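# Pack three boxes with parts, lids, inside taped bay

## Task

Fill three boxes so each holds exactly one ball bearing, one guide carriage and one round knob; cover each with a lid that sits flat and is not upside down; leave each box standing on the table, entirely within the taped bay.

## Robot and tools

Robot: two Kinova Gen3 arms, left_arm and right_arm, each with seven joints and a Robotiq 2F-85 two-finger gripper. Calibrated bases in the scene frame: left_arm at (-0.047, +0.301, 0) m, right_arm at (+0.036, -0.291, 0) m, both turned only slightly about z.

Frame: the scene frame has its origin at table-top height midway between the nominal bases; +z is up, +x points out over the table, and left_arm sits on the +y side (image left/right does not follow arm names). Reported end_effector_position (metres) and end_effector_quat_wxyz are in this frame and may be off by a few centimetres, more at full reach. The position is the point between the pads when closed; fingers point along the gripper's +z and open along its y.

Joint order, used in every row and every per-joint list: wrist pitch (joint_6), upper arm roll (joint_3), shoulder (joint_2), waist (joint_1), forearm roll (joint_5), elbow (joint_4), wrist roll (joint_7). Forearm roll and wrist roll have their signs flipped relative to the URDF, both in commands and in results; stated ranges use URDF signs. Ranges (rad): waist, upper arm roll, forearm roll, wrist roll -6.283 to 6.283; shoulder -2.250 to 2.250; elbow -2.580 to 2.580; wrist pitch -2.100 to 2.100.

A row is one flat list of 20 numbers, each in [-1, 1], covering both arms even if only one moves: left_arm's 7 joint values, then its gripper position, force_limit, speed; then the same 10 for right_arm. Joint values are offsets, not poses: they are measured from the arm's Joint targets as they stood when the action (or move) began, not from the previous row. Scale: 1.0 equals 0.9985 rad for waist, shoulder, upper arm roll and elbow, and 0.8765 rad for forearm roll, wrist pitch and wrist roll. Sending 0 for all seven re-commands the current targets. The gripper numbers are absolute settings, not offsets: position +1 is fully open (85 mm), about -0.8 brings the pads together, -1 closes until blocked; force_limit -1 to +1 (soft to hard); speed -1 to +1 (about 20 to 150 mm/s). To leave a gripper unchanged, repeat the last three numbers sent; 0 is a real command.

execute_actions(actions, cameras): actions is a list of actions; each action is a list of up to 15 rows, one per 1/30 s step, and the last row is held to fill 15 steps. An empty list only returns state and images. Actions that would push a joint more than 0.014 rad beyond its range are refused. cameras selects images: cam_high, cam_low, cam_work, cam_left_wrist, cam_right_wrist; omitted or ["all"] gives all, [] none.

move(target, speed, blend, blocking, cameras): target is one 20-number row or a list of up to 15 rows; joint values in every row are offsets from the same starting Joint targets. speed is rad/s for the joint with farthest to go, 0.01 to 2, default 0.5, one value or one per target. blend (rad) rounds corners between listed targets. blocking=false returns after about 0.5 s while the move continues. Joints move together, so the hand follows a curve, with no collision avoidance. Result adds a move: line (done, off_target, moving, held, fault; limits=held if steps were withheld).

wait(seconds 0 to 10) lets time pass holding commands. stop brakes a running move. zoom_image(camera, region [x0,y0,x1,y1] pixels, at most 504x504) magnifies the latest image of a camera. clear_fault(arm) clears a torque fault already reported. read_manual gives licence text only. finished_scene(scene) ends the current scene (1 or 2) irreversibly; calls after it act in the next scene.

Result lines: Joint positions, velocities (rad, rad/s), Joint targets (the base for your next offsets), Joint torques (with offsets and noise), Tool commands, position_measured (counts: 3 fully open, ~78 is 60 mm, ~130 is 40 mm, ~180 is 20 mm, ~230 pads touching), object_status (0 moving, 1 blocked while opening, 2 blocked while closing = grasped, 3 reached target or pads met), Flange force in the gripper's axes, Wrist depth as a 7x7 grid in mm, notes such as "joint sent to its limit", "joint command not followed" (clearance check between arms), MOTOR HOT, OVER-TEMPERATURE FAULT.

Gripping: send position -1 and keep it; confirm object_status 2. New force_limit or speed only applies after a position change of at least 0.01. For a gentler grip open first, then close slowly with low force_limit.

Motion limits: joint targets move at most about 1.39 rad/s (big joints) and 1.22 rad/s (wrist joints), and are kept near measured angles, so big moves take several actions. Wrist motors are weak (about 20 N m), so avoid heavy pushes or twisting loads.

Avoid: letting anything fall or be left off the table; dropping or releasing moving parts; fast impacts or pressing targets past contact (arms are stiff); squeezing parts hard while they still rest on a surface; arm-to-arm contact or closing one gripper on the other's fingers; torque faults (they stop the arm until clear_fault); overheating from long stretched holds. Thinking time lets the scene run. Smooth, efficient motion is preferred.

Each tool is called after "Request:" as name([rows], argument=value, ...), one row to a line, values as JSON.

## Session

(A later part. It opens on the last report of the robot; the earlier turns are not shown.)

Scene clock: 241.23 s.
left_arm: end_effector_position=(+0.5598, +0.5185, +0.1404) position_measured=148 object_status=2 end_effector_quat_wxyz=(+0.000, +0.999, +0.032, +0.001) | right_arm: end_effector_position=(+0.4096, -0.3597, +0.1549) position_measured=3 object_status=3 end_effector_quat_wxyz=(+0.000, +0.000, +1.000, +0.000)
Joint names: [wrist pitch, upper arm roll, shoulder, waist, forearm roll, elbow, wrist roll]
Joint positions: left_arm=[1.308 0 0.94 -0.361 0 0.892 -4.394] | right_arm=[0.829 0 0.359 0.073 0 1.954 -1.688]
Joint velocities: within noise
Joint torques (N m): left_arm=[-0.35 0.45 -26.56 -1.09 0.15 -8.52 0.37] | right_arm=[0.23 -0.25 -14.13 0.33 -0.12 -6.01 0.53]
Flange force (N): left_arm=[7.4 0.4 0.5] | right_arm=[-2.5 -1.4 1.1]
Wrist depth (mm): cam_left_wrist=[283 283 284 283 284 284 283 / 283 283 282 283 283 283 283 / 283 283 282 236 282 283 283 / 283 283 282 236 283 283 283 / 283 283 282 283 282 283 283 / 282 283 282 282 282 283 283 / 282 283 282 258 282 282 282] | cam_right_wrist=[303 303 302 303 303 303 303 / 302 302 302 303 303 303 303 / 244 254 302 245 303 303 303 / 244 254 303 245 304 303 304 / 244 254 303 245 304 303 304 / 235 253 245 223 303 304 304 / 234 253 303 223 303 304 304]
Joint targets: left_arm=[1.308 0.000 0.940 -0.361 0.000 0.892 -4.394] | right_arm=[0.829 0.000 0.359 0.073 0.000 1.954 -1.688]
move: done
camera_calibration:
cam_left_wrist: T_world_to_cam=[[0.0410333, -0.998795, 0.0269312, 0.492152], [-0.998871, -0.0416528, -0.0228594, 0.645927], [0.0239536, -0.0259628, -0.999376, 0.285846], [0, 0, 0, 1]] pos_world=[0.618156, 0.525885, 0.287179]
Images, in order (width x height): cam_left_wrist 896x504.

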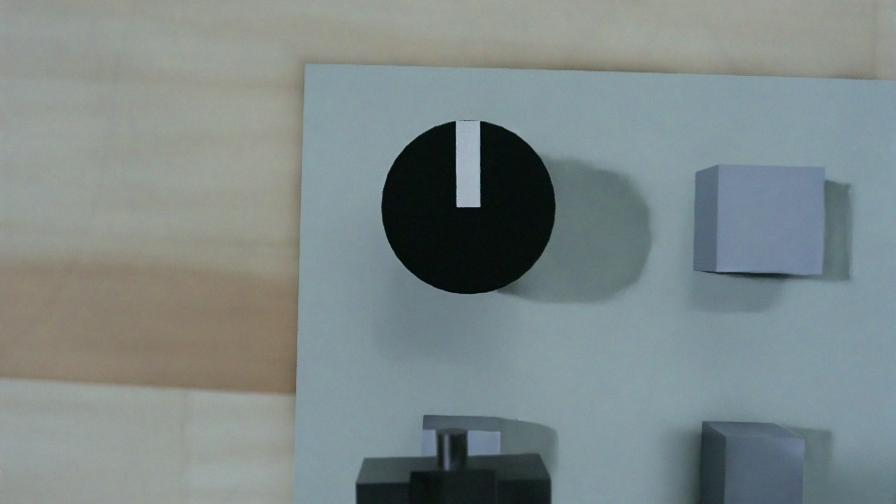

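Request:
move(target=[-0.4293,0,-0.3694,0.973,0,0.7464,-1.0,-1,-0.6,-0.8,0,0,0,0,0,0,0,1,-0.8,-1], speed=0.65, cameras=[])

Request:
move(target=[-0.0906,0,0.0449,0,0,0.0345,-0.056,-1,-0.6,-0.8,0,0,0,0,0,0,0,1,-0.8,-1], speed=0.12, cameras=["cam_left_wrist"])

Scene clock: 244.57 s.
left_arm: end_effector_position=(+0.3388, +0.0137, +0.1403) position_measured=148 object_status=2 end_effector_quat_wxyz=(+0.001, +1.000, -0.015, +0.001) | right_arm: end_effector_position=(+0.4096, -0.3597, +0.1549) position_measured=3 object_status=3 end_effector_quat_wxyz=(+0.000, +0.000, +1.000, +0.000)
Joint names: [wrist pitch, upper arm roll, shoulder, waist, forearm roll, elbow, wrist roll]
Joint positions: left_arm=[0.931 0 0.571 0.61 -0.001 1.638 -5.27] | right_arm=[0.829 0 0.359 0.073 0 1.954 -1.688]
Joint velocities: within noise
Joint torques (N m): left_arm=[-0.3 0.3 -19.45 -1.12 0.18 -6.92 0.33] | right_arm=[0.17 -0.22 -14.07 0.41 -0.06 -5.98 0.49]
Flange force (N): left_arm=[1.9 5.0 1.1] | right_arm=[-2.6 -1.1 0.8]
Wrist depth (mm): cam_left_wrist=[281 283 282 283 283 284 284 / 283 282 283 283 284 283 284 / 282 283 283 284 284 284 284 / 272 283 283 284 284 284 285 / 272 283 281 281 276 268 248 / 272 283 281 281 268 281 258 / 283 284 282 282 269 282 259] | cam_right_wrist=[302 302 302 303 303 303 304 / 302 302 303 303 303 303 303 / 244 255 303 245 303 303 304 / 245 254 304 245 303 304 303 / 244 253 303 245 304 303 304 / 235 252 245 224 304 304 304 / 234 253 303 223 303 304 304]
Joint targets: left_arm=[0.931 0.000 0.571 0.610 0.000 1.638 -5.270] | right_arm=[0.829 0.000 0.359 0.073 0.000 1.954 -1.688]
move: done
No camera images: "cameras" was empty.

Scene clock: 245.50 s.
left_arm: end_effector_position=(+0.3389, +0.0137, +0.1104) position_measured=148 object_status=2 end_effector_quat_wxyz=(+0.001, +1.000, +0.009, +0.001) | right_arm: end_effector_position=(+0.4095, -0.3597, +0.1549) position_measured=3 object_status=3 end_effector_quat_wxyz=(+0.000, +0.000, +1.000, +0.000)
Joint names: [wrist pitch, upper arm roll, shoulder, waist, forearm roll, elbow, wrist roll]
Joint positions: left_arm=[0.852 0 0.616 0.61 0 1.672 -5.319] | right_arm=[0.829 0 0.359 0.073 0 1.954 -1.688]
Joint velocities: within noise
Joint torques (N m): left_arm=[-0.34 0.35 -19.78 -1.12 0.17 -6.39 0.35] | right_arm=[0.14 -0.27 -14.07 0.42 -0.1 -5.95 0.52]
Flange force (N): left_arm=[1.8 5.4 1.2] | right_arm=[-2.7 -1.2 0.7]
Wrist depth (mm): cam_left_wrist=[252 252 253 253 253 253 254 / 252 253 253 253 253 254 254 / 253 253 254 254 254 254 254 / 242 253 254 254 254 254 255 / 242 253 246 245 244 252 243 / 242 254 251 251 243 252 247 / 254 254 251 - 240 239 236] | cam_right_wrist=[302 302 303 302 303 303 303 / 303 302 303 303 303 303 303 / 245 254 302 245 303 304 303 / 244 254 303 245 303 304 303 / 245 253 303 245 303 303 304 / 234 253 245 223 302 304 304 / 234 252 303 223 304 304 304]
Joint targets: left_arm=[0.852 0.000 0.616 0.610 0.000 1.672 -5.319] | right_arm=[0.829 0.000 0.359 0.073 0.000 1.954 -1.688]
move: done
camera_calibration:
cam_left_wrist: T_world_to_cam=[[-0.00475812, -0.99959, 0.0282169, 0.0131811], [-0.999737, 0.00412251, -0.0225417, 0.403046], [0.0224161, -0.0283167, -0.999348, 0.248526], [0, 0, 0, 1]] pos_world=[0.397432, 0.0185516, 0.257077]
Images, in order (width x height): cam_left_wrist 896x504.

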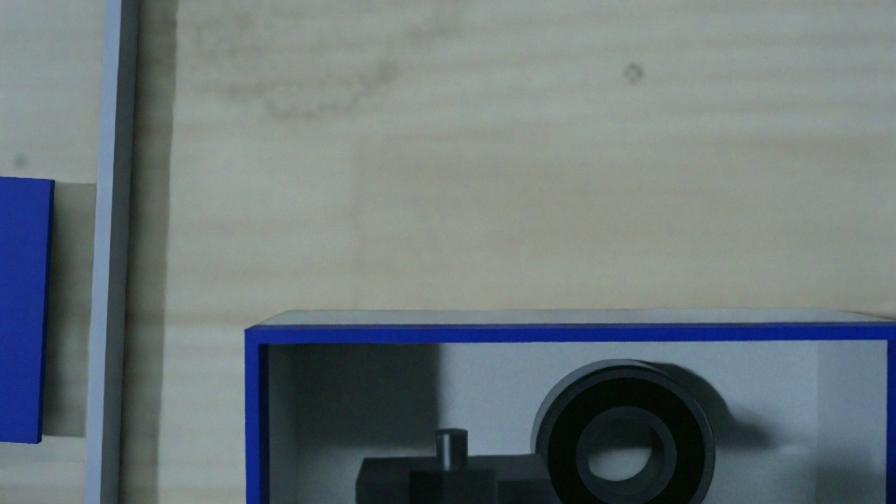

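Request:
move([
  [-0.1423,0,0.0862,-0.0041,0,0.0388,0.0103,-1,-0.6,-0.8,0,0,0,0,0,0,0,1,-0.8,-1],
  [-0.1756,0,0.108,-0.0041,0,0.0462,0.0103,-1,-0.6,-0.8,0,0,0,0,0,0,0,1,-0.8,-1],
  [-0.1961,0,0.1219,-0.0041,0,0.0503,0.0103,0.012,-0.6,-0.8,0,0,0,0,0,0,0,1,-0.8,-1],
  [0.0622,0,-0.0285,-0.0041,0,-0.026,0.0103,0.012,-0.6,-0.8,0,0,0,0,0,0,0,1,-0.8,-1],
], speed=[0.12,0.06,0.03,0.2], cameras=["cam_left_wrist","cam_work"])

Scene clock: 252.33 s.
left_arm: end_effector_position=(+0.3408, +0.0147, +0.1303) position_measured=128 object_status=3 end_effector_quat_wxyz=(+0.000, +1.000, +0.007, +0.001) | right_arm: end_effector_position=(+0.4095, -0.3597, +0.1549) position_measured=3 object_status=3 end_effector_quat_wxyz=(+0.000, +0.000, +1.000, +0.000)
Joint names: [wrist pitch, upper arm roll, shoulder, waist, forearm roll, elbow, wrist roll]
Joint positions: left_arm=[0.907 0 0.587 0.606 0 1.646 -5.31] | right_arm=[0.829 0 0.359 0.073 0 1.954 -1.688]
Joint velocities: within noise
Joint torques (N m): left_arm=[-0.36 0.32 -19.34 -1.13 0.17 -6.57 0.33] | right_arm=[0.2 -0.21 -14.09 0.39 -0.06 -5.9 0.5]
Flange force (N): left_arm=[2.0 5.3 0.4] | right_arm=[-2.8 -1.2 0.8]
Wrist depth (mm): cam_left_wrist=[273 273 274 275 276 276 277 / 272 273 274 275 276 276 277 / 273 274 274 275 275 276 277 / 261 273 274 275 276 276 277 / 261 273 274 274 275 276 276 / 261 273 270 260 259 273 229 / 272 273 270 253 259 273 241] | cam_right_wrist=[302 302 303 303 303 303 303 / 302 302 303 303 303 303 304 / 245 255 302 245 303 304 303 / 245 254 303 245 303 304 303 / 244 254 303 245 303 304 304 / 235 253 245 223 304 304 304 / 235 252 304 223 303 304 305]
Joint targets: left_arm=[0.907 0.000 0.587 0.606 0.000 1.646 -5.310] | right_arm=[0.829 0.000 0.359 0.073 0.000 1.954 -1.688]
move: done
camera_calibration:
cam_left_wrist: T_world_to_cam=[[-0.00965015, -0.999559, 0.0280768, 0.0153186], [-0.999708, 0.00902243, -0.0223988, 0.405454], [0.0221357, -0.0282848, -0.999355, 0.268499], [0, 0, 0, 1]] pos_world=[0.39954, 0.0192481, 0.276977]
Images, in order (width x height): cam_work 896x504, cam_left_wrist 896x504.

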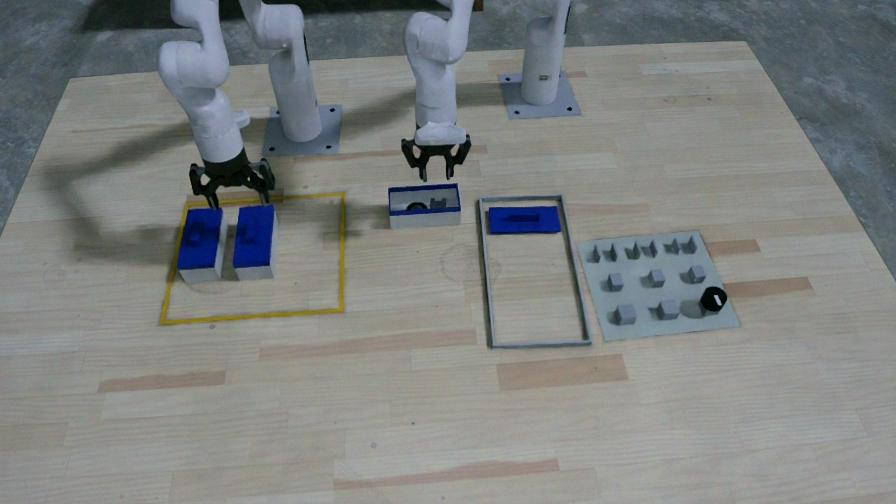

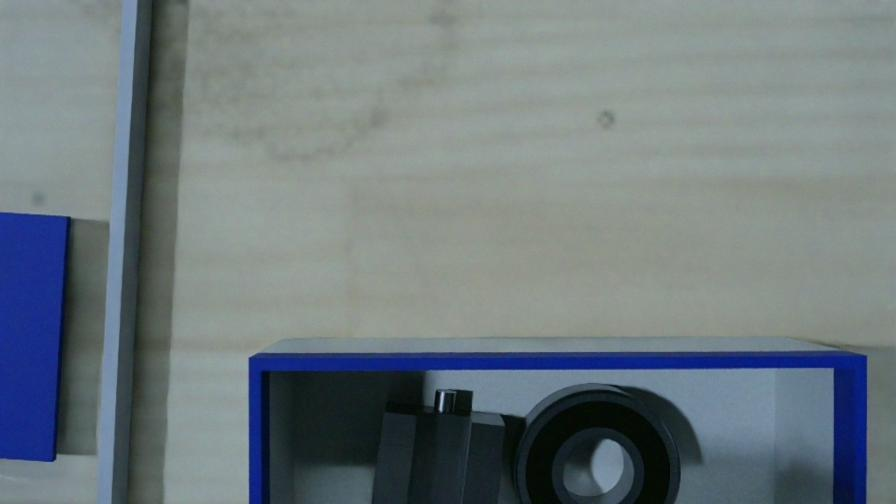

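Request:
move(target=[0.3963,0,0.3515,-0.4645,0,-0.6994,0.5372,0.42,-0.6,-0.8,0,0,0,0,0,0,0,1,-0.8,-1], speed=0.9, cameras=[])

Request:
move(target=[0.3962,0,0.3514,-0.4646,0,-0.6993,0.5373,0.42,-0.6,-0.8,0,0,0,0,0,0,0,1,-0.8,-1], speed=0.8, cameras=["cam_left_wrist"])

Scene clock: 255.27 s.
left_arm: end_effector_position=(+0.5842, +0.1993, +0.1247) position_measured=76 object_status=3 end_effector_quat_wxyz=(+0.000, +1.000, +0.003, +0.001) | right_arm: end_effector_position=(+0.4095, -0.3597, +0.1549) position_measured=3 object_status=3 end_effector_quat_wxyz=(+0.000, +0.000, +1.000, +0.000)
Joint names: [wrist pitch, upper arm roll, shoulder, waist, forearm roll, elbow, wrist roll]
Joint positions: left_arm=[1.254 0 0.938 0.142 0 0.948 -4.839] | right_arm=[0.829 0 0.359 0.073 0 1.954 -1.688]
Joint velocities: within noise
Joint torques (N m): left_arm=[-0.39 0.39 -25.67 -0.93 0.19 -8.02 0.35] | right_arm=[0.2 -0.15 -14.07 0.42 -0.09 -5.88 0.52]
Flange force (N): left_arm=[6.5 3.2 -0.5] | right_arm=[-2.8 -1.2 0.7]
Wrist depth (mm): cam_left_wrist=[268 268 268 268 268 269 269 / 268 268 268 268 268 269 268 / 267 268 268 268 268 268 268 / 267 268 268 268 268 268 268 / 267 267 267 267 268 268 268 / 267 267 267 267 268 268 268 / 266 267 267 267 268 268 268] | cam_right_wrist=[302 302 302 303 303 303 303 / 302 302 303 303 303 303 303 / 245 255 303 245 304 303 303 / 244 254 302 244 304 303 304 / 244 253 303 245 304 303 303 / 235 253 245 223 303 304 304 / 234 252 304 223 304 304 305]
Joint targets: left_arm=[1.254 0.000 0.938 0.142 0.000 0.948 -4.839] | right_arm=[0.829 0.000 0.359 0.073 0.000 1.954 -1.688]
move: done
No camera images: "cameras" was empty.

Scene clock: 256.63 s.
left_arm: end_effector_position=(+0.6386, +0.5194, +0.1005) position_measured=76 object_status=3 end_effector_quat_wxyz=(+0.000, +1.000, -0.001, +0.001) | right_arm: end_effector_position=(+0.4095, -0.3597, +0.1549) position_measured=3 object_status=3 end_effector_quat_wxyz=(+0.000, +0.000, +1.000, +0.000)
Joint names: [wrist pitch, upper arm roll, shoulder, waist, forearm roll, elbow, wrist roll]
Joint positions: left_arm=[1.601 0 1.289 -0.321 0 0.25 -4.368] | right_arm=[0.829 0 0.359 0.073 0 1.954 -1.688]
Joint velocities: within noise
Joint torques (N m): left_arm=[-0.41 0.53 -29.3 -1.08 0.16 -8.6 0.38] | right_arm=[0.2 -0.24 -14.05 0.44 -0.08 -5.98 0.48]
Flange force (N): left_arm=no reading | right_arm=[-2.5 -1.0 0.9]
Wrist depth (mm): cam_left_wrist=[243 243 243 243 243 243 243 / 242 242 242 243 243 243 243 / 242 243 242 243 243 242 243 / 242 242 242 242 243 242 243 / 242 242 242 243 243 242 243 / 242 242 241 241 242 242 242 / 242 242 241 201 241 242 217] | cam_right_wrist=[301 302 302 303 303 303 303 / 302 302 303 302 304 303 303 / 244 255 303 245 303 303 304 / 245 254 303 245 303 303 304 / 245 253 302 245 303 304 304 / 235 253 245 223 304 304 304 / 234 253 303 223 304 304 304]
Joint targets: left_arm=[1.601 0.000 1.289 -0.322 0.000 0.250 -4.368] | right_arm=[0.829 0.000 0.359 0.073 0.000 1.954 -1.688]
move: done
camera_calibration:
cam_left_wrist: T_world_to_cam=[[-0.0243493, -0.999343, 0.026843, 0.532838], [-0.999455, 0.0237357, -0.022944, 0.690146], [0.0222917, -0.027387, -0.999376, 0.245801], [0, 0, 0, 1]] pos_world=[0.697265, 0.522839, 0.24718]
Images, in order (width x height): cam_left_wrist 896x504.

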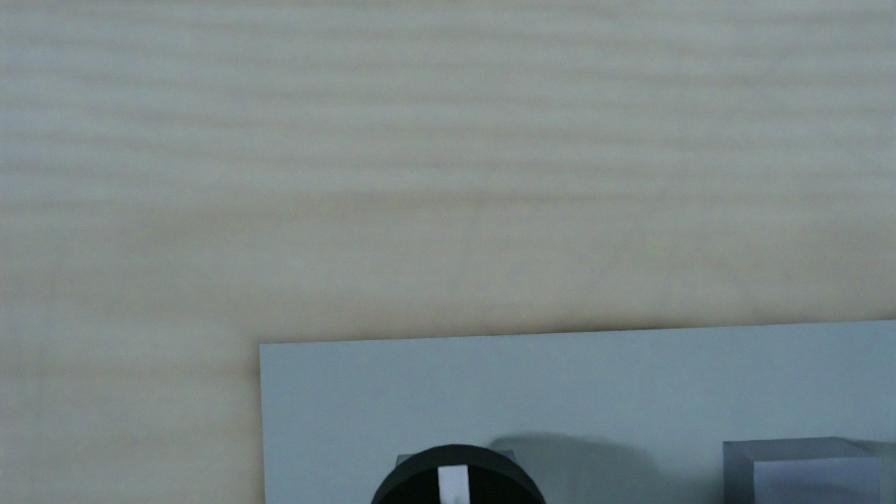

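Request:
move([
  [-0.1326,0,0.0087,0.001,0,0.1078,0,0.42,-0.6,-0.8,0,0,0,0,0,0,0,1,-0.8,-1],
  [-0.1326,0,0.0087,0.001,0,0.1078,0,-1,-0.6,-0.8,0,0,0,0,0,0,0,1,-0.8,-1],
  [0,0,0,0.001,0,0,0,-1,-0.6,-0.8,0,0,0,0,0,0,0,1,-0.8,-1],
], speed=[0.12,0.1,0.15], cameras=["cam_left_wrist"])

Scene clock: 260.30 s.
left_arm: end_effector_position=(+0.6388, +0.5187, +0.1005) position_measured=123 object_status=2 end_effector_quat_wxyz=(+0.000, +1.000, -0.001, +0.001) | right_arm: end_effector_position=(+0.4095, -0.3597, +0.1549) position_measured=3 object_status=3 end_effector_quat_wxyz=(+0.000, +0.000, +1.000, +0.000)
Joint names: [wrist pitch, upper arm roll, shoulder, waist, forearm roll, elbow, wrist roll]
Joint positions: left_arm=[1.601 0 1.289 -0.321 0 0.25 -4.368] | right_arm=[0.829 0 0.359 0.073 0 1.954 -1.688]
Joint velocities: within noise
Joint torques (N m): left_arm=[-0.37 0.49 -29.55 -1.12 0.17 -8.75 0.36] | right_arm=[0.16 -0.23 -14.07 0.45 -0.12 -5.89 0.53]
Flange force (N): left_arm=no reading | right_arm=[-2.8 -1.2 0.6]
Wrist depth (mm): cam_left_wrist=[243 243 243 243 243 243 243 / 243 242 243 243 243 243 243 / 242 242 243 242 243 243 243 / 242 242 242 243 243 242 242 / 242 242 242 242 242 242 242 / 242 242 242 241 242 242 242 / 242 242 241 - 241 241 217] | cam_right_wrist=[302 303 303 303 303 302 303 / 302 303 302 303 302 303 304 / 244 255 303 245 303 303 303 / 244 254 303 245 303 304 304 / 245 254 303 245 303 303 304 / 235 253 245 223 304 304 303 / 235 252 304 223 303 304 304]
Joint targets: left_arm=[1.601 0.000 1.289 -0.321 0.000 0.250 -4.368] | right_arm=[0.829 0.000 0.359 0.073 0.000 1.954 -1.688]
move: done
camera_calibration:
cam_left_wrist: T_world_to_cam=[[-0.0251487, -0.999323, 0.0268358, 0.532689], [-0.999435, 0.0245351, -0.0229523, 0.689938], [0.0222784, -0.0273979, -0.999376, 0.245892], [0, 0, 0, 1]] pos_world=[0.697466, 0.522138, 0.24728]
Images, in order (width x height): cam_left_wrist 896x504.

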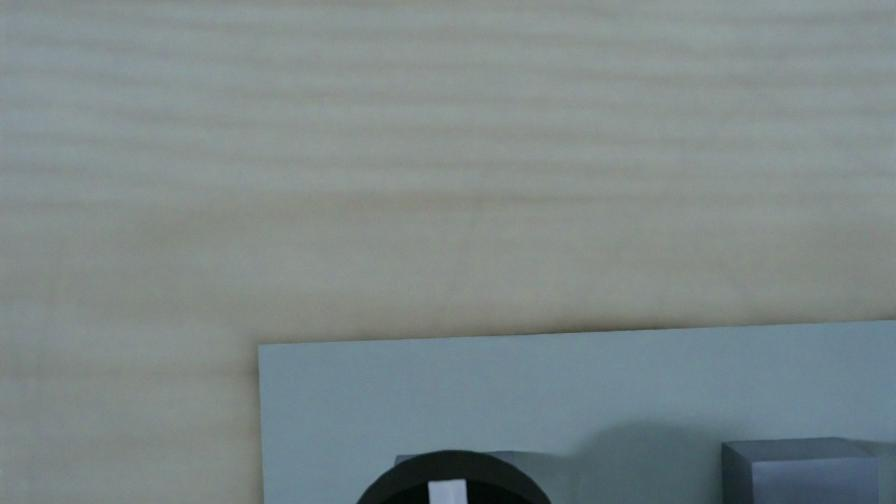

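Request:
move(target=[-0.348,0,-0.3274,0.5006,0,0.6329,-0.5709,-1,-0.6,-0.8,0,0,0,0,0,0,0,1,-0.8,-1], speed=0.65, cameras=[])

Request:
move([
  [-0.348,0,-0.3273,0.5007,0,0.6328,-0.5709,-1,-0.6,-0.8,0,0,0,0,0,0,0,1,-0.8,-1],
  [-0.4485,0,-0.2787,0.5007,0,0.6723,-0.5709,-1,-0.6,-0.8,0,0,0,0,0,0,0,1,-0.8,-1],
], speed=[0.65,0.12], cameras=["cam_left_wrist"])

Scene clock: 263.10 s.
left_arm: end_effector_position=(+0.5896, +0.1747, +0.1292) position_measured=123 object_status=2 end_effector_quat_wxyz=(+0.000, +1.000, -0.001, +0.001) | right_arm: end_effector_position=(+0.4095, -0.3597, +0.1549) position_measured=3 object_status=3 end_effector_quat_wxyz=(+0.000, +0.000, +1.000, +0.000)
Joint names: [wrist pitch, upper arm roll, shoulder, waist, forearm roll, elbow, wrist roll]
Joint positions: left_arm=[1.296 0 0.962 0.179 0 0.882 -4.869] | right_arm=[0.829 0 0.359 0.073 0 1.954 -1.688]
Joint velocities: within noise
Joint torques (N m): left_arm=[-0.3 0.54 -26.32 -1.01 0.12 -8.32 0.37] | right_arm=[0.17 -0.22 -14.05 0.41 -0.11 -5.98 0.49]
Flange force (N): left_arm=[6.1 3.5 0.1] | right_arm=[-2.5 -1.1 0.8]
Wrist depth (mm): cam_left_wrist=[268 269 270 270 270 271 272 / 268 269 270 270 271 271 272 / 269 270 270 271 271 271 273 / 269 270 271 271 271 272 273 / 269 270 270 271 272 272 273 / 270 270 271 271 272 273 273 / 270 271 271 - 272 273 274] | cam_right_wrist=[302 302 303 303 303 303 303 / 302 302 303 303 303 303 303 / 244 255 303 245 303 303 304 / 244 254 302 245 303 303 304 / 244 253 303 245 304 303 304 / 235 253 245 223 304 303 304 / 234 252 303 223 304 304 304]
Joint targets: left_arm=[1.296 0.000 0.962 0.179 0.000 0.882 -4.869] | right_arm=[0.829 0.000 0.359 0.073 0.000 1.954 -1.688]
move: done
No camera images: "cameras" was empty.

Scene clock: 265.20 s.
left_arm: end_effector_position=(+0.3443, -0.0325, +0.1054) position_measured=123 object_status=2 end_effector_quat_wxyz=(+0.001, +1.000, +0.000, +0.001) | right_arm: end_effector_position=(+0.4095, -0.3597, +0.1549) position_measured=3 object_status=3 end_effector_quat_wxyz=(+0.000, +0.000, +1.000, +0.000)
Joint names: [wrist pitch, upper arm roll, shoulder, waist, forearm roll, elbow, wrist roll]
Joint positions: left_arm=[0.903 0 0.684 0.679 0 1.553 -5.369] | right_arm=[0.829 0 0.359 0.073 0 1.954 -1.688]
Joint velocities: within noise
Joint torques (N m): left_arm=[-0.32 0.38 -20.93 -1.13 0.15 -6.62 0.37] | right_arm=[0.17 -0.22 -14.07 0.38 -0.06 -5.91 0.51]
Flange force (N): left_arm=[1.7 5.3 0.8] | right_arm=[-2.7 -1.3 0.7]
Wrist depth (mm): cam_left_wrist=[247 247 248 248 248 249 249 / 248 248 248 248 248 248 249 / 248 248 248 249 249 249 249 / 248 248 248 249 249 249 249 / 248 248 248 249 248 249 250 / 199 246 240 232 246 226 250 / 207 246 234 233 247 227 250] | cam_right_wrist=[302 302 303 303 303 302 303 / 302 302 303 303 303 304 303 / 245 255 303 245 303 304 303 / 244 254 303 245 304 304 304 / 245 253 303 245 304 304 304 / 235 253 245 223 303 304 303 / 235 252 303 223 304 304 304]
Joint targets: left_arm=[0.903 0.000 0.684 0.679 0.000 1.553 -5.369] | right_arm=[0.829 0.000 0.359 0.073 0.000 1.954 -1.688]
move: done
camera_calibration:
cam_left_wrist: T_world_to_cam=[[-0.0237515, -0.999316, 0.0283568, -0.0263202], [-0.999478, 0.0231148, -0.0225726, 0.409108], [0.0219016, -0.0288781, -0.999343, 0.242255], [0, 0, 0, 1]] pos_world=[0.402964, -0.0287628, 0.252077]
Images, in order (width x height): cam_left_wrist 896x504.

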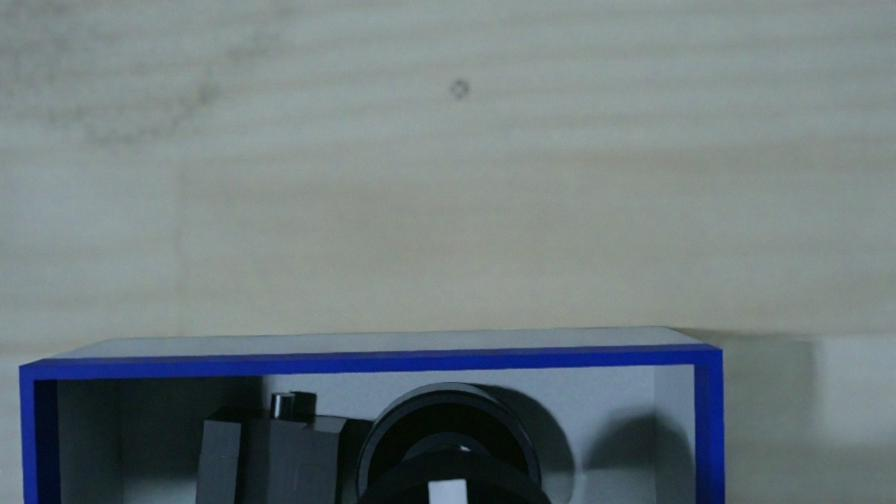

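Request:
move([
  [-0.0401,0,0.0239,0.0001,0,0.0114,-0.0002,-1,-0.6,-0.8,0,0,0,0,0,0,0,1,-0.8,-1],
  [-0.1342,0,0.0803,0.0001,0,0.0376,-0.0002,-1,-0.6,-0.8,0,0,0,0,0,0,0,1,-0.8,-1],
  [-0.1421,0,0.0854,0.0001,0,0.0394,-0.0002,0.16,-0.6,-0.8,0,0,0,0,0,0,0,1,-0.8,-1],
  [0.0729,0,-0.0339,0.0001,0,-0.03,-0.0002,0.16,-0.6,-0.8,0,0,0,0,0,0,0,1,-0.8,-1],
], speed=[0.1,0.06,0.015,0.2], cameras=["cam_left_wrist","cam_work"])

Request:
zoom_image(camera="cam_work", region=[380, 170, 600, 250])

Scene clock: 270.83 s.
left_arm: end_effector_position=(+0.3448, -0.0329, +0.1303) position_measured=109 object_status=3 end_effector_quat_wxyz=(+0.001, +1.000, +0.000, +0.001) | right_arm: end_effector_position=(+0.4095, -0.3597, +0.1549) position_measured=3 object_status=3 end_effector_quat_wxyz=(+0.000, +0.000, +1.000, +0.000)
Joint names: [wrist pitch, upper arm roll, shoulder, waist, forearm roll, elbow, wrist roll]
Joint positions: left_arm=[0.967 0 0.65 0.679 0 1.523 -5.369] | right_arm=[0.829 0 0.359 0.073 0 1.954 -1.688]
Joint velocities: within noise
Joint torques (N m): left_arm=[-0.37 0.32 -20.53 -1.12 0.18 -6.92 0.35] | right_arm=[0.19 -0.19 -14.13 0.41 -0.09 -5.89 0.51]
Flange force (N): left_arm=[1.6 5.2 0.1] | right_arm=[-2.9 -1.2 0.8]
Wrist depth (mm): cam_left_wrist=[272 273 274 275 275 275 277 / 272 272 274 274 275 276 276 / 272 273 274 274 275 276 277 / 272 272 273 275 275 276 277 / 272 273 273 274 275 276 277 / 240 255 257 235 272 276 276 / 250 269 251 235 272 276 277] | cam_right_wrist=[302 302 302 302 304 303 303 / 302 302 303 303 302 304 303 / 245 255 303 245 303 303 303 / 244 254 303 245 304 304 304 / 245 253 303 245 303 304 304 / 235 253 245 223 303 304 304 / 234 252 304 223 304 304 305]
Joint targets: left_arm=[0.967 0.000 0.650 0.679 0.000 1.523 -5.369] | right_arm=[0.829 0.000 0.359 0.073 0.000 1.954 -1.688]
move: done
camera_calibration:
cam_left_wrist: T_world_to_cam=[[-0.0236451, -0.999321, 0.0282624, -0.0274309], [-0.999485, 0.0230163, -0.0223692, 0.410122], [0.0217035, -0.0287768, -0.99935, 0.267201], [0, 0, 0, 1]] pos_world=[0.403463, -0.0291626, 0.276977]
Images, in order (width x height): cam_work 896x504, cam_left_wrist 896x504.

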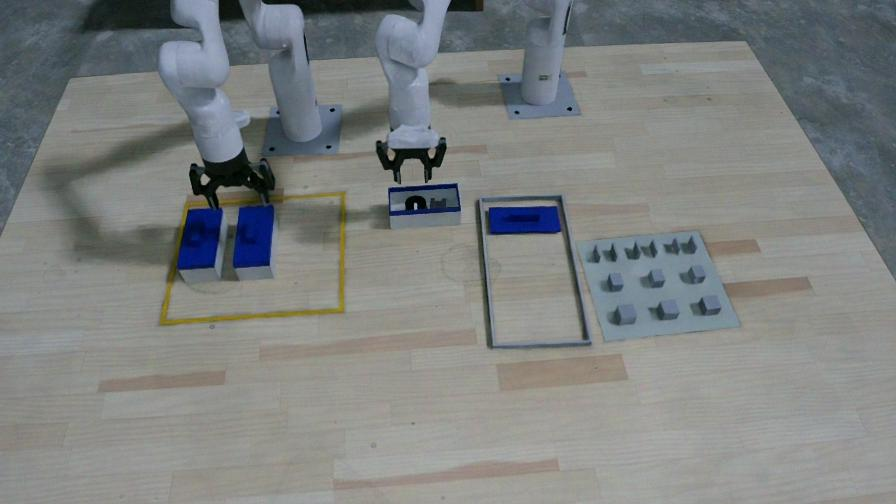

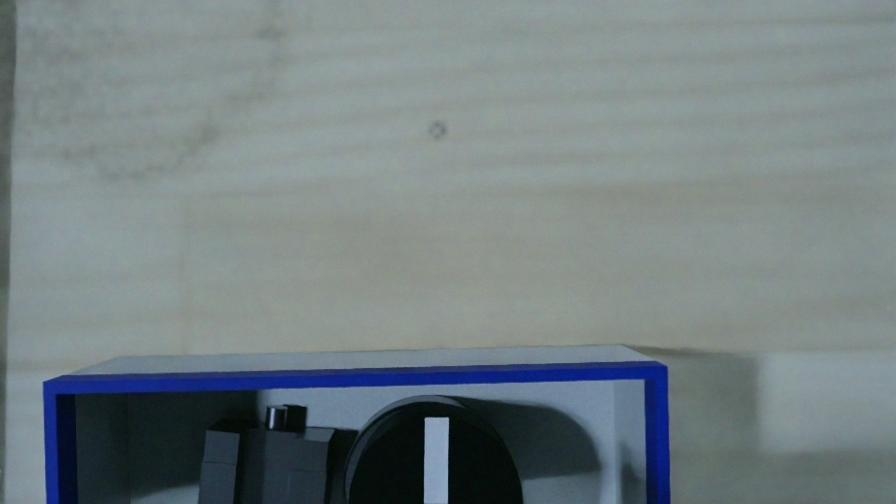

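Scaled by 2.291.

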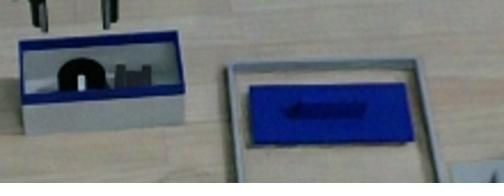

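Request:
move(target=[-0.0422,0,-0.0581,-0.1954,0,0.0951,0.9886,0.16,-0.6,-0.8,0,0,0,0,0,0,0,1,-0.8,-1], speed=1.1, cameras=[])

Request:
move(target=[-0.0422,0,-0.0581,-0.1954,0,0.0951,0.9886,0.16,-0.7,-0.8,0,0,0,0,0,0,0,1,-0.8,-1], speed=1.1, cameras=[])

Request:
move([
  [-0.0185,0,-0.0256,-0.0858,0,0.0419,0.4339,0.16,-0.7,-0.8,0,0,0,0,0,0,0,1,-0.8,-1],
  [-0.1142,0,0.0233,-0.0858,0,0.077,0.4339,0.16,-0.7,-0.8,0,0,0,0,0,0,0,1,-0.8,-1],
], speed=[0.6,0.14], cameras=["cam_left_wrist"])

Scene clock: 273.93 s.
left_arm: end_effector_position=(+0.3784, +0.0612, +0.1351) position_measured=109 object_status=3 end_effector_quat_wxyz=(+0.000, +0.944, -0.330, +0.001) | right_arm: end_effector_position=(+0.4095, -0.3597, +0.1549) position_measured=3 object_status=3 end_effector_quat_wxyz=(+0.000, +0.000, +1.000, +0.000)
Joint names: [wrist pitch, upper arm roll, shoulder, waist, forearm roll, elbow, wrist roll]
Joint positions: left_arm=[0.93 0 0.592 0.484 0 1.618 -4.503] | right_arm=[0.829 0 0.359 0.073 0 1.954 -1.688]
Joint velocities: within noise
Joint torques (N m): left_arm=[-0.3 0.38 -19.37 -1.06 0.14 -6.67 0.35] | right_arm=[0.16 -0.24 -14.05 0.37 -0.08 -5.94 0.5]
Flange force (N): left_arm=[4.9 2.2 0.2] | right_arm=[-2.6 -1.3 0.7]
Wrist depth (mm): cam_left_wrist=[276 277 277 278 278 278 279 / 277 277 277 278 278 279 278 / 277 278 278 278 278 279 248 / 277 278 279 278 279 264 276 / 278 278 278 279 279 250 240 / 278 278 278 279 239 265 241 / 278 279 279 279 277 265 246] | cam_right_wrist=[302 303 303 302 303 303 303 / 303 302 303 303 303 303 302 / 244 255 303 245 303 303 303 / 244 254 303 245 303 303 304 / 245 254 303 245 304 304 304 / 235 253 245 224 303 305 303 / 234 252 303 224 304 304 304]
Joint targets: left_arm=[0.930 0.000 0.592 0.484 0.000 1.618 -4.503] | right_arm=[0.829 0.000 0.359 0.073 0.000 1.954 -1.688]
move: done
No camera images: "cameras" was empty.

Scene clock: 275.23 s.
left_arm: end_effector_position=(+0.3901, +0.1555, +0.1389) position_measured=109 object_status=3 end_effector_quat_wxyz=(+0.000, +0.783, -0.622, +0.001) | right_arm: end_effector_position=(+0.4095, -0.3597, +0.1549) position_measured=3 object_status=3 end_effector_quat_wxyz=(+0.000, +0.000, +1.000, +0.000)
Joint names: [wrist pitch, upper arm roll, shoulder, waist, forearm roll, elbow, wrist roll]
Joint positions: left_arm=[0.893 0 0.534 0.289 0 1.713 -3.636] | right_arm=[0.829 0 0.359 0.073 0 1.954 -1.688]
Joint velocities: within noise
Joint torques (N m): left_arm=[-0.34 0.3 -18.15 -1.09 0.13 -6.37 0.38] | right_arm=[0.18 -0.2 -14.18 0.44 -0.07 -5.88 0.52]
Flange force (N): left_arm=[5.2 -2.3 -0.1] | right_arm=[-3.0 -1.2 0.9]
Wrist depth (mm): cam_left_wrist=[280 281 281 283 281 269 254 / 280 281 282 283 281 281 247 / 280 281 282 283 284 285 286 / 280 281 282 282 284 285 286 / 280 282 282 272 284 285 286 / 280 282 282 272 273 285 286 / 281 281 282 272 273 285 287] | cam_right_wrist=[302 302 303 303 303 303 303 / 302 302 302 303 303 303 304 / 244 254 303 245 304 303 304 / 244 254 303 245 303 303 304 / 244 254 303 245 303 304 304 / 235 253 245 223 304 304 303 / 234 252 303 223 303 305 304]
Joint targets: left_arm=[0.893 0.000 0.534 0.289 0.000 1.713 -3.636] | right_arm=[0.829 0.000 0.359 0.073 0.000 1.954 -1.688]
move: done
No camera images: "cameras" was empty.

Scene clock: 276.87 s.
left_arm: end_effector_position=(+0.3886, +0.1958, +0.1103) position_measured=109 object_status=3 end_effector_quat_wxyz=(+0.000, -0.683, +0.731, -0.001) | right_arm: end_effector_position=(+0.4095, -0.3597, +0.1549) position_measured=3 object_status=3 end_effector_quat_wxyz=(+0.000, +0.000, +1.000, +0.000)
Joint names: [wrist pitch, upper arm roll, shoulder, waist, forearm roll, elbow, wrist roll]
Joint positions: left_arm=[0.793 0 0.557 0.203 0 1.79 -3.256] | right_arm=[0.829 0 0.359 0.073 0 1.954 -1.688]
Joint velocities: within noise
Joint torques (N m): left_arm=[-0.25 0.32 -17.92 -1.08 0.12 -5.78 0.36] | right_arm=[0.21 -0.19 -14.02 0.39 -0.06 -5.96 0.51]
Flange force (N): left_arm=[4.0 -3.7 0.4] | right_arm=[-2.5 -1.2 0.8]
Wrist depth (mm): cam_left_wrist=[252 253 254 255 256 257 257 / 252 253 254 255 256 257 258 / 252 253 254 255 256 257 258 / 252 253 254 244 245 257 258 / 252 253 254 244 245 256 258 / 252 253 253 222 245 256 258 / 252 253 253 222 245 257 258] | cam_right_wrist=[302 302 302 303 303 303 303 / 302 303 303 303 303 303 304 / 244 255 303 245 303 303 303 / 245 254 303 245 303 304 303 / 245 253 303 245 303 304 303 / 235 253 245 223 304 304 304 / 234 252 303 223 304 305 304]
Joint targets: left_arm=[0.793 0.000 0.557 0.203 0.000 1.790 -3.256] | right_arm=[0.829 0.000 0.359 0.073 0.000 1.954 -1.688]
move: done
camera_calibration:
cam_left_wrist: T_world_to_cam=[[-0.995597, 0.0901731, 0.0255956, 0.367462], [0.0896266, 0.995738, -0.0217522, -0.16544], [-0.027448, -0.0193624, -0.999436, 0.270137], [0, 0, 0, 1]] pos_world=[0.388086, 0.13683, 0.256981]
Images, in order (width x height): cam_left_wrist 896x504.

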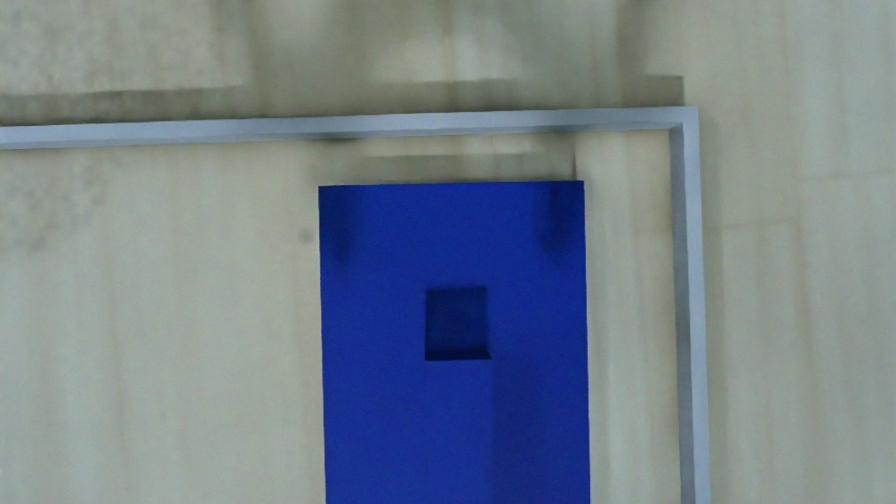

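Request:
move([
  [-0.1598,0,0.0879,-0.0001,0,0.0524,-0.0085,0.16,-0.7,-0.8,0,0,0,0,0,0,0,1,-0.8,-1],
  [-0.2279,0,0.1341,-0.0001,0,0.066,-0.0085,0.16,-0.7,-0.8,0,0,0,0,0,0,0,1,-0.8,-1],
  [-0.2279,0,0.1341,-0.0001,0,0.066,-0.0085,-1,-0.7,-0.8,0,0,0,0,0,0,0,1,-0.8,-1],
  [0.0912,0,-0.0536,-0.0001,0,-0.0263,-0.0085,-1,-0.7,-0.8,0,0,0,0,0,0,0,1,-0.8,-1],
], speed=[0.15,0.06,0.1,0.2], cameras=["cam_left_wrist"])

Scene clock: 283.33 s.
left_arm: end_effector_position=(+0.3861, +0.1963, +0.1403) position_measured=191 object_status=2 end_effector_quat_wxyz=(+0.000, +0.686, -0.728, +0.001) | right_arm: end_effector_position=(+0.4095, -0.3597, +0.1549) position_measured=3 object_status=3 end_effector_quat_wxyz=(+0.000, +0.000, +1.000, +0.000)
Joint names: [wrist pitch, upper arm roll, shoulder, waist, forearm roll, elbow, wrist roll]
Joint positions: left_arm=[0.873 0 0.504 0.203 0 1.763 -3.263] | right_arm=[0.829 0 0.359 0.073 0 1.954 -1.688]
Joint velocities: within noise
Joint torques (N m): left_arm=[-0.32 0.36 -17.86 -1.13 0.18 -6.54 0.36] | right_arm=[0.21 -0.21 -14.09 0.4 -0.09 -5.98 0.55]
Flange force (N): left_arm=[4.1 -3.6 0.9] | right_arm=[-2.5 -1.3 1.0]
Wrist depth (mm): cam_left_wrist=[284 284 284 285 285 285 286 / 284 284 284 285 285 285 286 / 284 284 - 285 285 285 286 / 284 284 - - - 285 286 / 284 284 - - - 286 286 / 284 284 - - - 285 286 / 284 284 - - - 285 285] | cam_right_wrist=[302 303 302 303 303 303 302 / 303 303 303 302 303 303 303 / 244 255 303 245 303 303 304 / 244 254 303 245 304 303 304 / 245 254 303 245 303 304 303 / 235 253 246 223 304 304 304 / 234 252 303 223 304 304 303]
Joint targets: left_arm=[0.873 0.000 0.504 0.203 0.000 1.763 -3.263] | right_arm=[0.829 0.000 0.359 0.073 0.000 1.954 -1.688]
move: done
camera_calibration:
cam_left_wrist: T_world_to_cam=[[-0.996235, 0.0827786, 0.0257526, 0.36568], [0.0822296, 0.996377, -0.0216916, -0.162351], [-0.0274549, -0.0194923, -0.999433, 0.300089], [0, 0, 0, 1]] pos_world=[0.385892, 0.137342, 0.28698]
Images, in order (width x height): cam_left_wrist 896x504.

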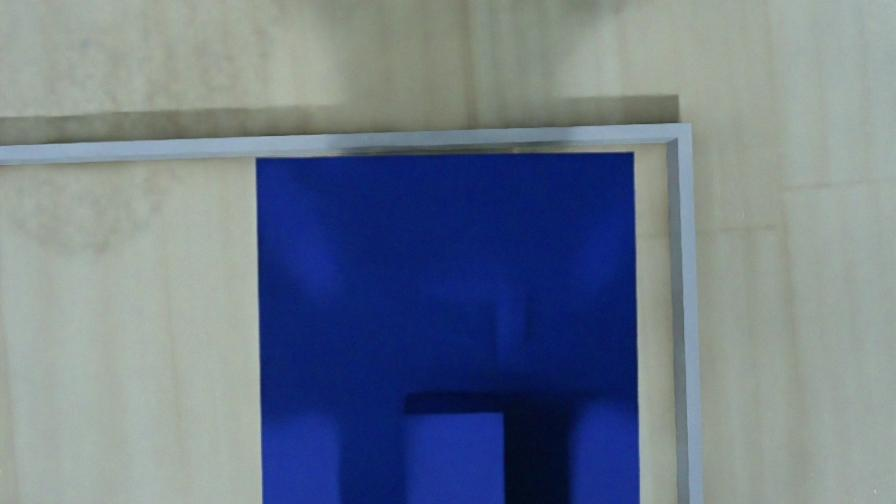

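Request:
move([
  [0.08528,0,0.085013,0.415016,0,-0.15998,-0.558897,-1,-0.7,-0.8,0,0,0,0,0,0,0,1,-0.8,-1],
  [-0.018661,0,0.136708,0.415016,0,-0.120435,-0.558897,-1,-0.7,-0.8,0,0,0,0,0,0,0,1,-0.8,-1],
], speed=[0.4,0.15], cameras=["cam_left_wrist","cam_work"])

Scene clock: 289.33 s.
left_arm: end_effector_position=(+0.3444, +0.0056, +0.1053) position_measured=191 object_status=2 end_effector_quat_wxyz=(+0.000, +0.713, -0.702, +0.001) | right_arm: end_effector_position=(+0.4095, -0.3597, +0.1549) position_measured=3 object_status=3 end_effector_quat_wxyz=(+0.000, +0.000, +1.000, +0.000)
Joint names: [wrist pitch, upper arm roll, shoulder, waist, forearm roll, elbow, wrist roll]
Joint positions: left_arm=[0.856 0 0.64 0.618 0 1.643 -3.753] | right_arm=[0.829 0 0.359 0.073 0 1.954 -1.688]
Joint velocities: within noise
Joint torques (N m): left_arm=[-0.3 0.48 -20.06 -1.12 0.16 -6.34 0.33] | right_arm=[0.18 -0.24 -14.11 0.31 -0.08 -5.92 0.51]
Flange force (N): left_arm=[5.3 -1.8 1.0] | right_arm=[-2.7 -1.5 0.8]
Wrist depth (mm): cam_left_wrist=[246 247 248 249 250 251 251 / 246 247 245 246 222 251 251 / 247 247 - 246 247 251 251 / 247 248 - - - 251 252 / 247 247 - - - 251 252 / 247 247 - - - 251 252 / 247 248 - - - 251 252] | cam_right_wrist=[302 302 303 302 303 303 303 / 302 302 303 303 302 303 303 / 244 255 302 245 304 304 304 / 244 254 303 245 304 303 304 / 244 253 303 245 304 304 303 / 235 253 245 223 304 304 303 / 234 252 303 223 304 304 304]
Joint targets: left_arm=[0.856 0.000 0.640 0.618 0.000 1.643 -3.753] | right_arm=[0.829 0.000 0.359 0.073 0.000 1.954 -1.688]
move: done
camera_calibration:
cam_left_wrist: T_world_to_cam=[[-0.999635, 0.00733449, 0.0259971, 0.342461], [0.00675372, 0.999727, -0.0223577, 0.0563025], [-0.026154, -0.022174, -0.999412, 0.259878], [0, 0, 0, 1]] pos_world=[0.348752, -0.0530364, 0.25208]
Images, in order (width x height): cam_work 896x504, cam_left_wrist 896x504.

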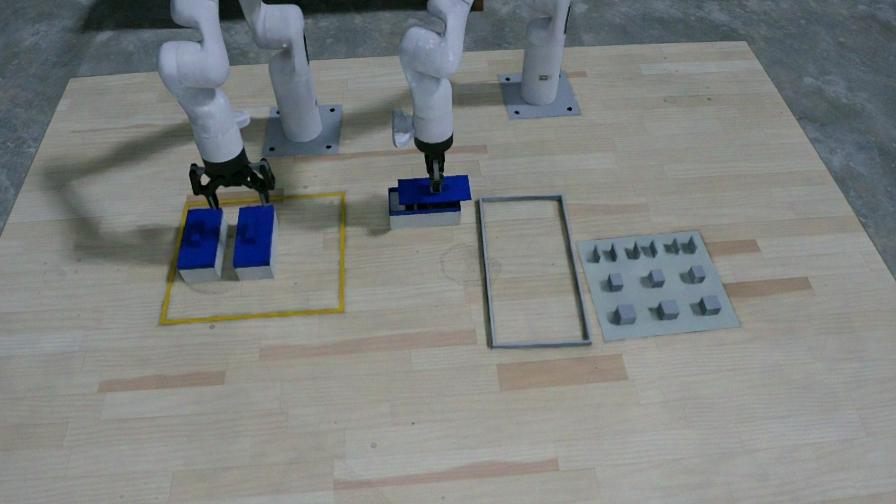

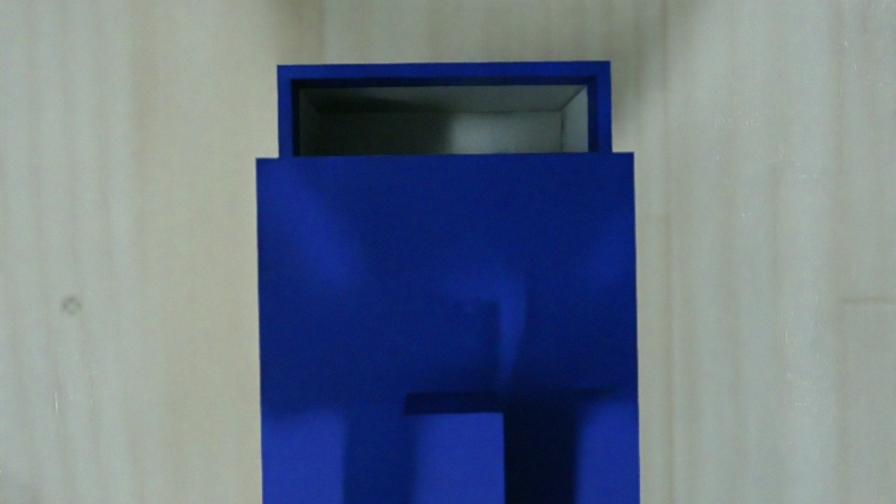

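Request:
move([
  [0.053198,0,0.025442,0.021927,0,-0.022065,-0.027261,-1,-0.7,-0.8,0,0,0,0,0,0,0,1,-0.8,-1],
  [-0.003847,0,0.025442,0.021927,0,-0.022065,-0.027261,-1,-0.7,-0.8,0,0,0,0,0,0,0,1,-0.8,-1],
], speed=[0.12,0.1], cameras=["cam_left_wrist"])

Scene clock: 292.00 s.
left_arm: end_effector_position=(+0.3441, -0.0074, +0.0980) position_measured=191 object_status=2 end_effector_quat_wxyz=(+0.000, +0.713, -0.701, +0.001) | right_arm: end_effector_position=(+0.4095, -0.3597, +0.1549) position_measured=3 object_status=3 end_effector_quat_wxyz=(+0.000, +0.000, +1.000, +0.000)
Joint names: [wrist pitch, upper arm roll, shoulder, waist, forearm roll, elbow, wrist roll]
Joint positions: left_arm=[0.853 0 0.666 0.64 0 1.621 -3.777] | right_arm=[0.829 0 0.359 0.073 0 1.954 -1.688]
Joint velocities: within noise
Joint torques (N m): left_arm=[-0.33 0.39 -20.45 -1.14 0.15 -6.3 0.35] | right_arm=[0.19 -0.21 -14.1 0.44 -0.07 -5.92 0.52]
Flange force (N): left_arm=[5.5 -1.8 1.0] | right_arm=[-2.8 -1.2 0.8]
Wrist depth (mm): cam_left_wrist=[239 240 240 241 242 243 244 / 239 240 240 241 242 243 244 / 239 240 - 239 225 243 244 / 239 240 - - - 243 244 / 240 240 - - - 244 245 / 240 241 - - - 244 244 / 240 240 - - - 244 244] | cam_right_wrist=[302 302 303 302 303 303 303 / 302 302 303 302 303 303 303 / 245 255 303 245 303 304 304 / 244 254 303 245 303 304 303 / 244 254 303 245 303 304 304 / 234 252 245 223 304 304 304 / 234 253 304 223 304 304 304]
Joint targets: left_arm=[0.853 0.000 0.666 0.640 0.000 1.621 -3.777] | right_arm=[0.829 0.000 0.359 0.073 0.000 1.954 -1.688]
move: done
camera_calibration:
cam_left_wrist: T_world_to_cam=[[-0.999647, 0.00543664, 0.0260125, 0.342522], [0.00485322, 0.999736, -0.0224394, 0.0698166], [-0.0261276, -0.0223052, -0.99941, 0.252273], [0, 0, 0, 1]] pos_world=[0.348654, -0.0660334, 0.244781]
Images, in order (width x height): cam_left_wrist 896x504.

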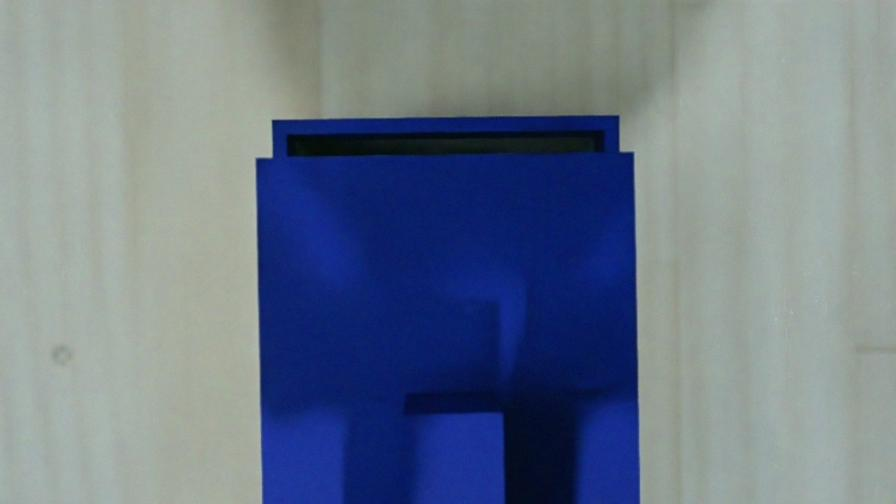

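Request:
zoom_image(camera="cam_left_wrist", region=[240, 100, 340, 180])

Request:
zoom_image(camera="cam_left_wrist", region=[550, 100, 650, 180])

Scaled by 5.040 from the camera's 896x504 image, which has a finer 1280x720 frame.

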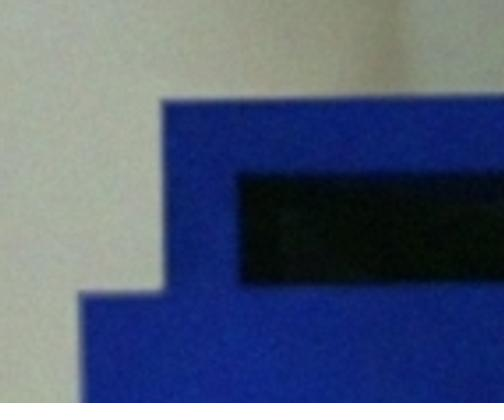

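Scaled by 5.040 from the camera's 896x504 image, which has a finer 1280x720 frame.

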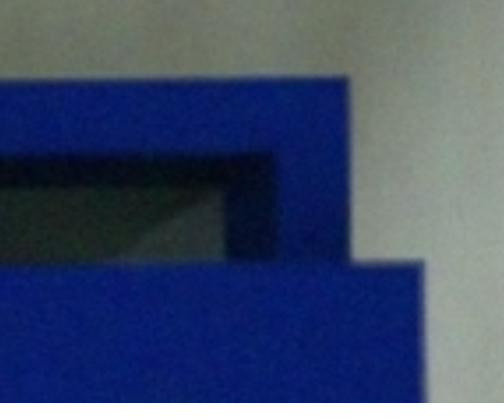

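Request:
move([
  [0.071014,0,0.011156,0.016351,0,-0.023418,-0.015204,-1,-0.7,-0.8,0,0,0,0,0,0,0,1,-0.8,-1],
  [0.013969,0,0.011156,0.016351,0,-0.023418,-0.015204,-1,-0.7,-0.8,0,0,0,0,0,0,0,1,-0.8,-1],
], speed=[0.12,0.1], cameras=["cam_left_wrist"])

Request:
zoom_image(camera="cam_left_wrist", region=[240, 120, 340, 200])

Request:
zoom_image(camera="cam_left_wrist", region=[550, 120, 650, 200])

Scene clock: 295.03 s.
left_arm: end_effector_position=(+0.3440, -0.0174, +0.0980) position_measured=191 object_status=2 end_effector_quat_wxyz=(+0.000, +0.712, -0.702, +0.001) | right_arm: end_effector_position=(+0.4095, -0.3597, +0.1549) position_measured=3 object_status=3 end_effector_quat_wxyz=(+0.000, +0.000, +1.000, +0.000)
Joint names: [wrist pitch, upper arm roll, shoulder, waist, forearm roll, elbow, wrist roll]
Joint positions: left_arm=[0.865 0 0.677 0.656 0 1.598 -3.79] | right_arm=[0.829 0 0.359 0.073 0 1.954 -1.688]
Joint velocities: within noise
Joint torques (N m): left_arm=[-0.31 0.36 -20.69 -1.16 0.13 -6.4 0.37] | right_arm=[0.18 -0.24 -14.09 0.41 -0.1 -5.96 0.51]
Flange force (N): left_arm=[5.5 -1.7 1.0] | right_arm=[-2.6 -1.2 0.9]
Wrist depth (mm): cam_left_wrist=[239 240 240 241 242 242 243 / 239 240 240 241 242 243 243 / 239 239 - 241 242 243 244 / 239 240 - - - 243 244 / 239 240 - - - 243 244 / 240 240 - - - 243 244 / 240 241 - - - 243 244] | cam_right_wrist=[302 302 302 302 303 303 303 / 302 302 302 302 302 303 303 / 244 255 303 245 303 303 303 / 245 253 303 245 303 303 304 / 244 254 303 245 304 304 304 / 235 253 245 223 304 304 304 / 235 252 303 223 303 304 304]
Joint targets: left_arm=[0.865 0.000 0.677 0.656 0.000 1.598 -3.790] | right_arm=[0.829 0.000 0.359 0.073 0.000 1.954 -1.688]
move: done
camera_calibration:
cam_left_wrist: T_world_to_cam=[[-0.999624, 0.00843664, 0.0260871, 0.342477], [0.00785105, 0.999717, -0.0224691, 0.0788819], [-0.0262692, -0.0222558, -0.999407, 0.252092], [0, 0, 0, 1]] pos_world=[0.348351, -0.0761384, 0.24478]
Images, in order (width x height): cam_left_wrist 896x504.

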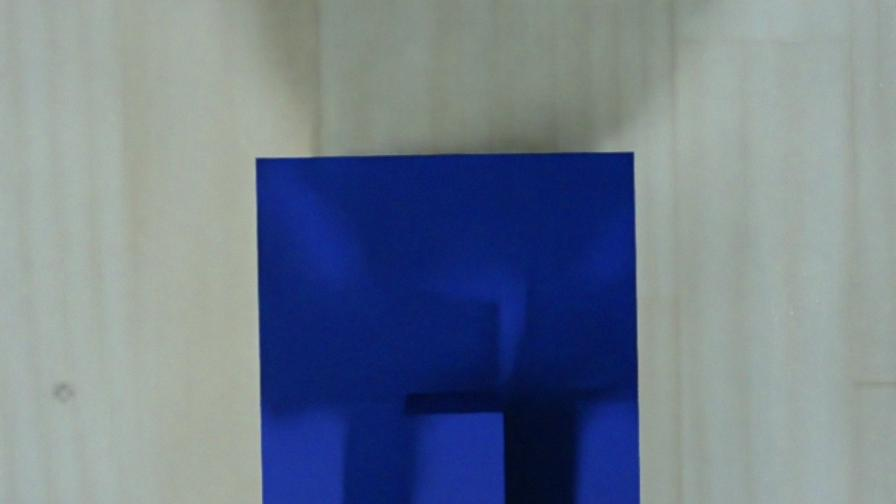

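Scaled by 5.040 from the camera's 896x504 image, which has a finer 1280x720 frame.

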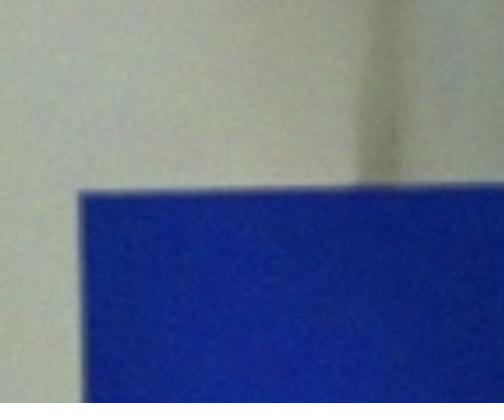

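Scaled by 5.040 from the camera's 896x504 image, which has a finer 1280x720 frame.

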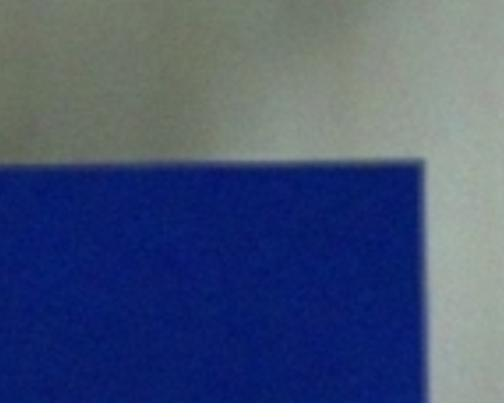

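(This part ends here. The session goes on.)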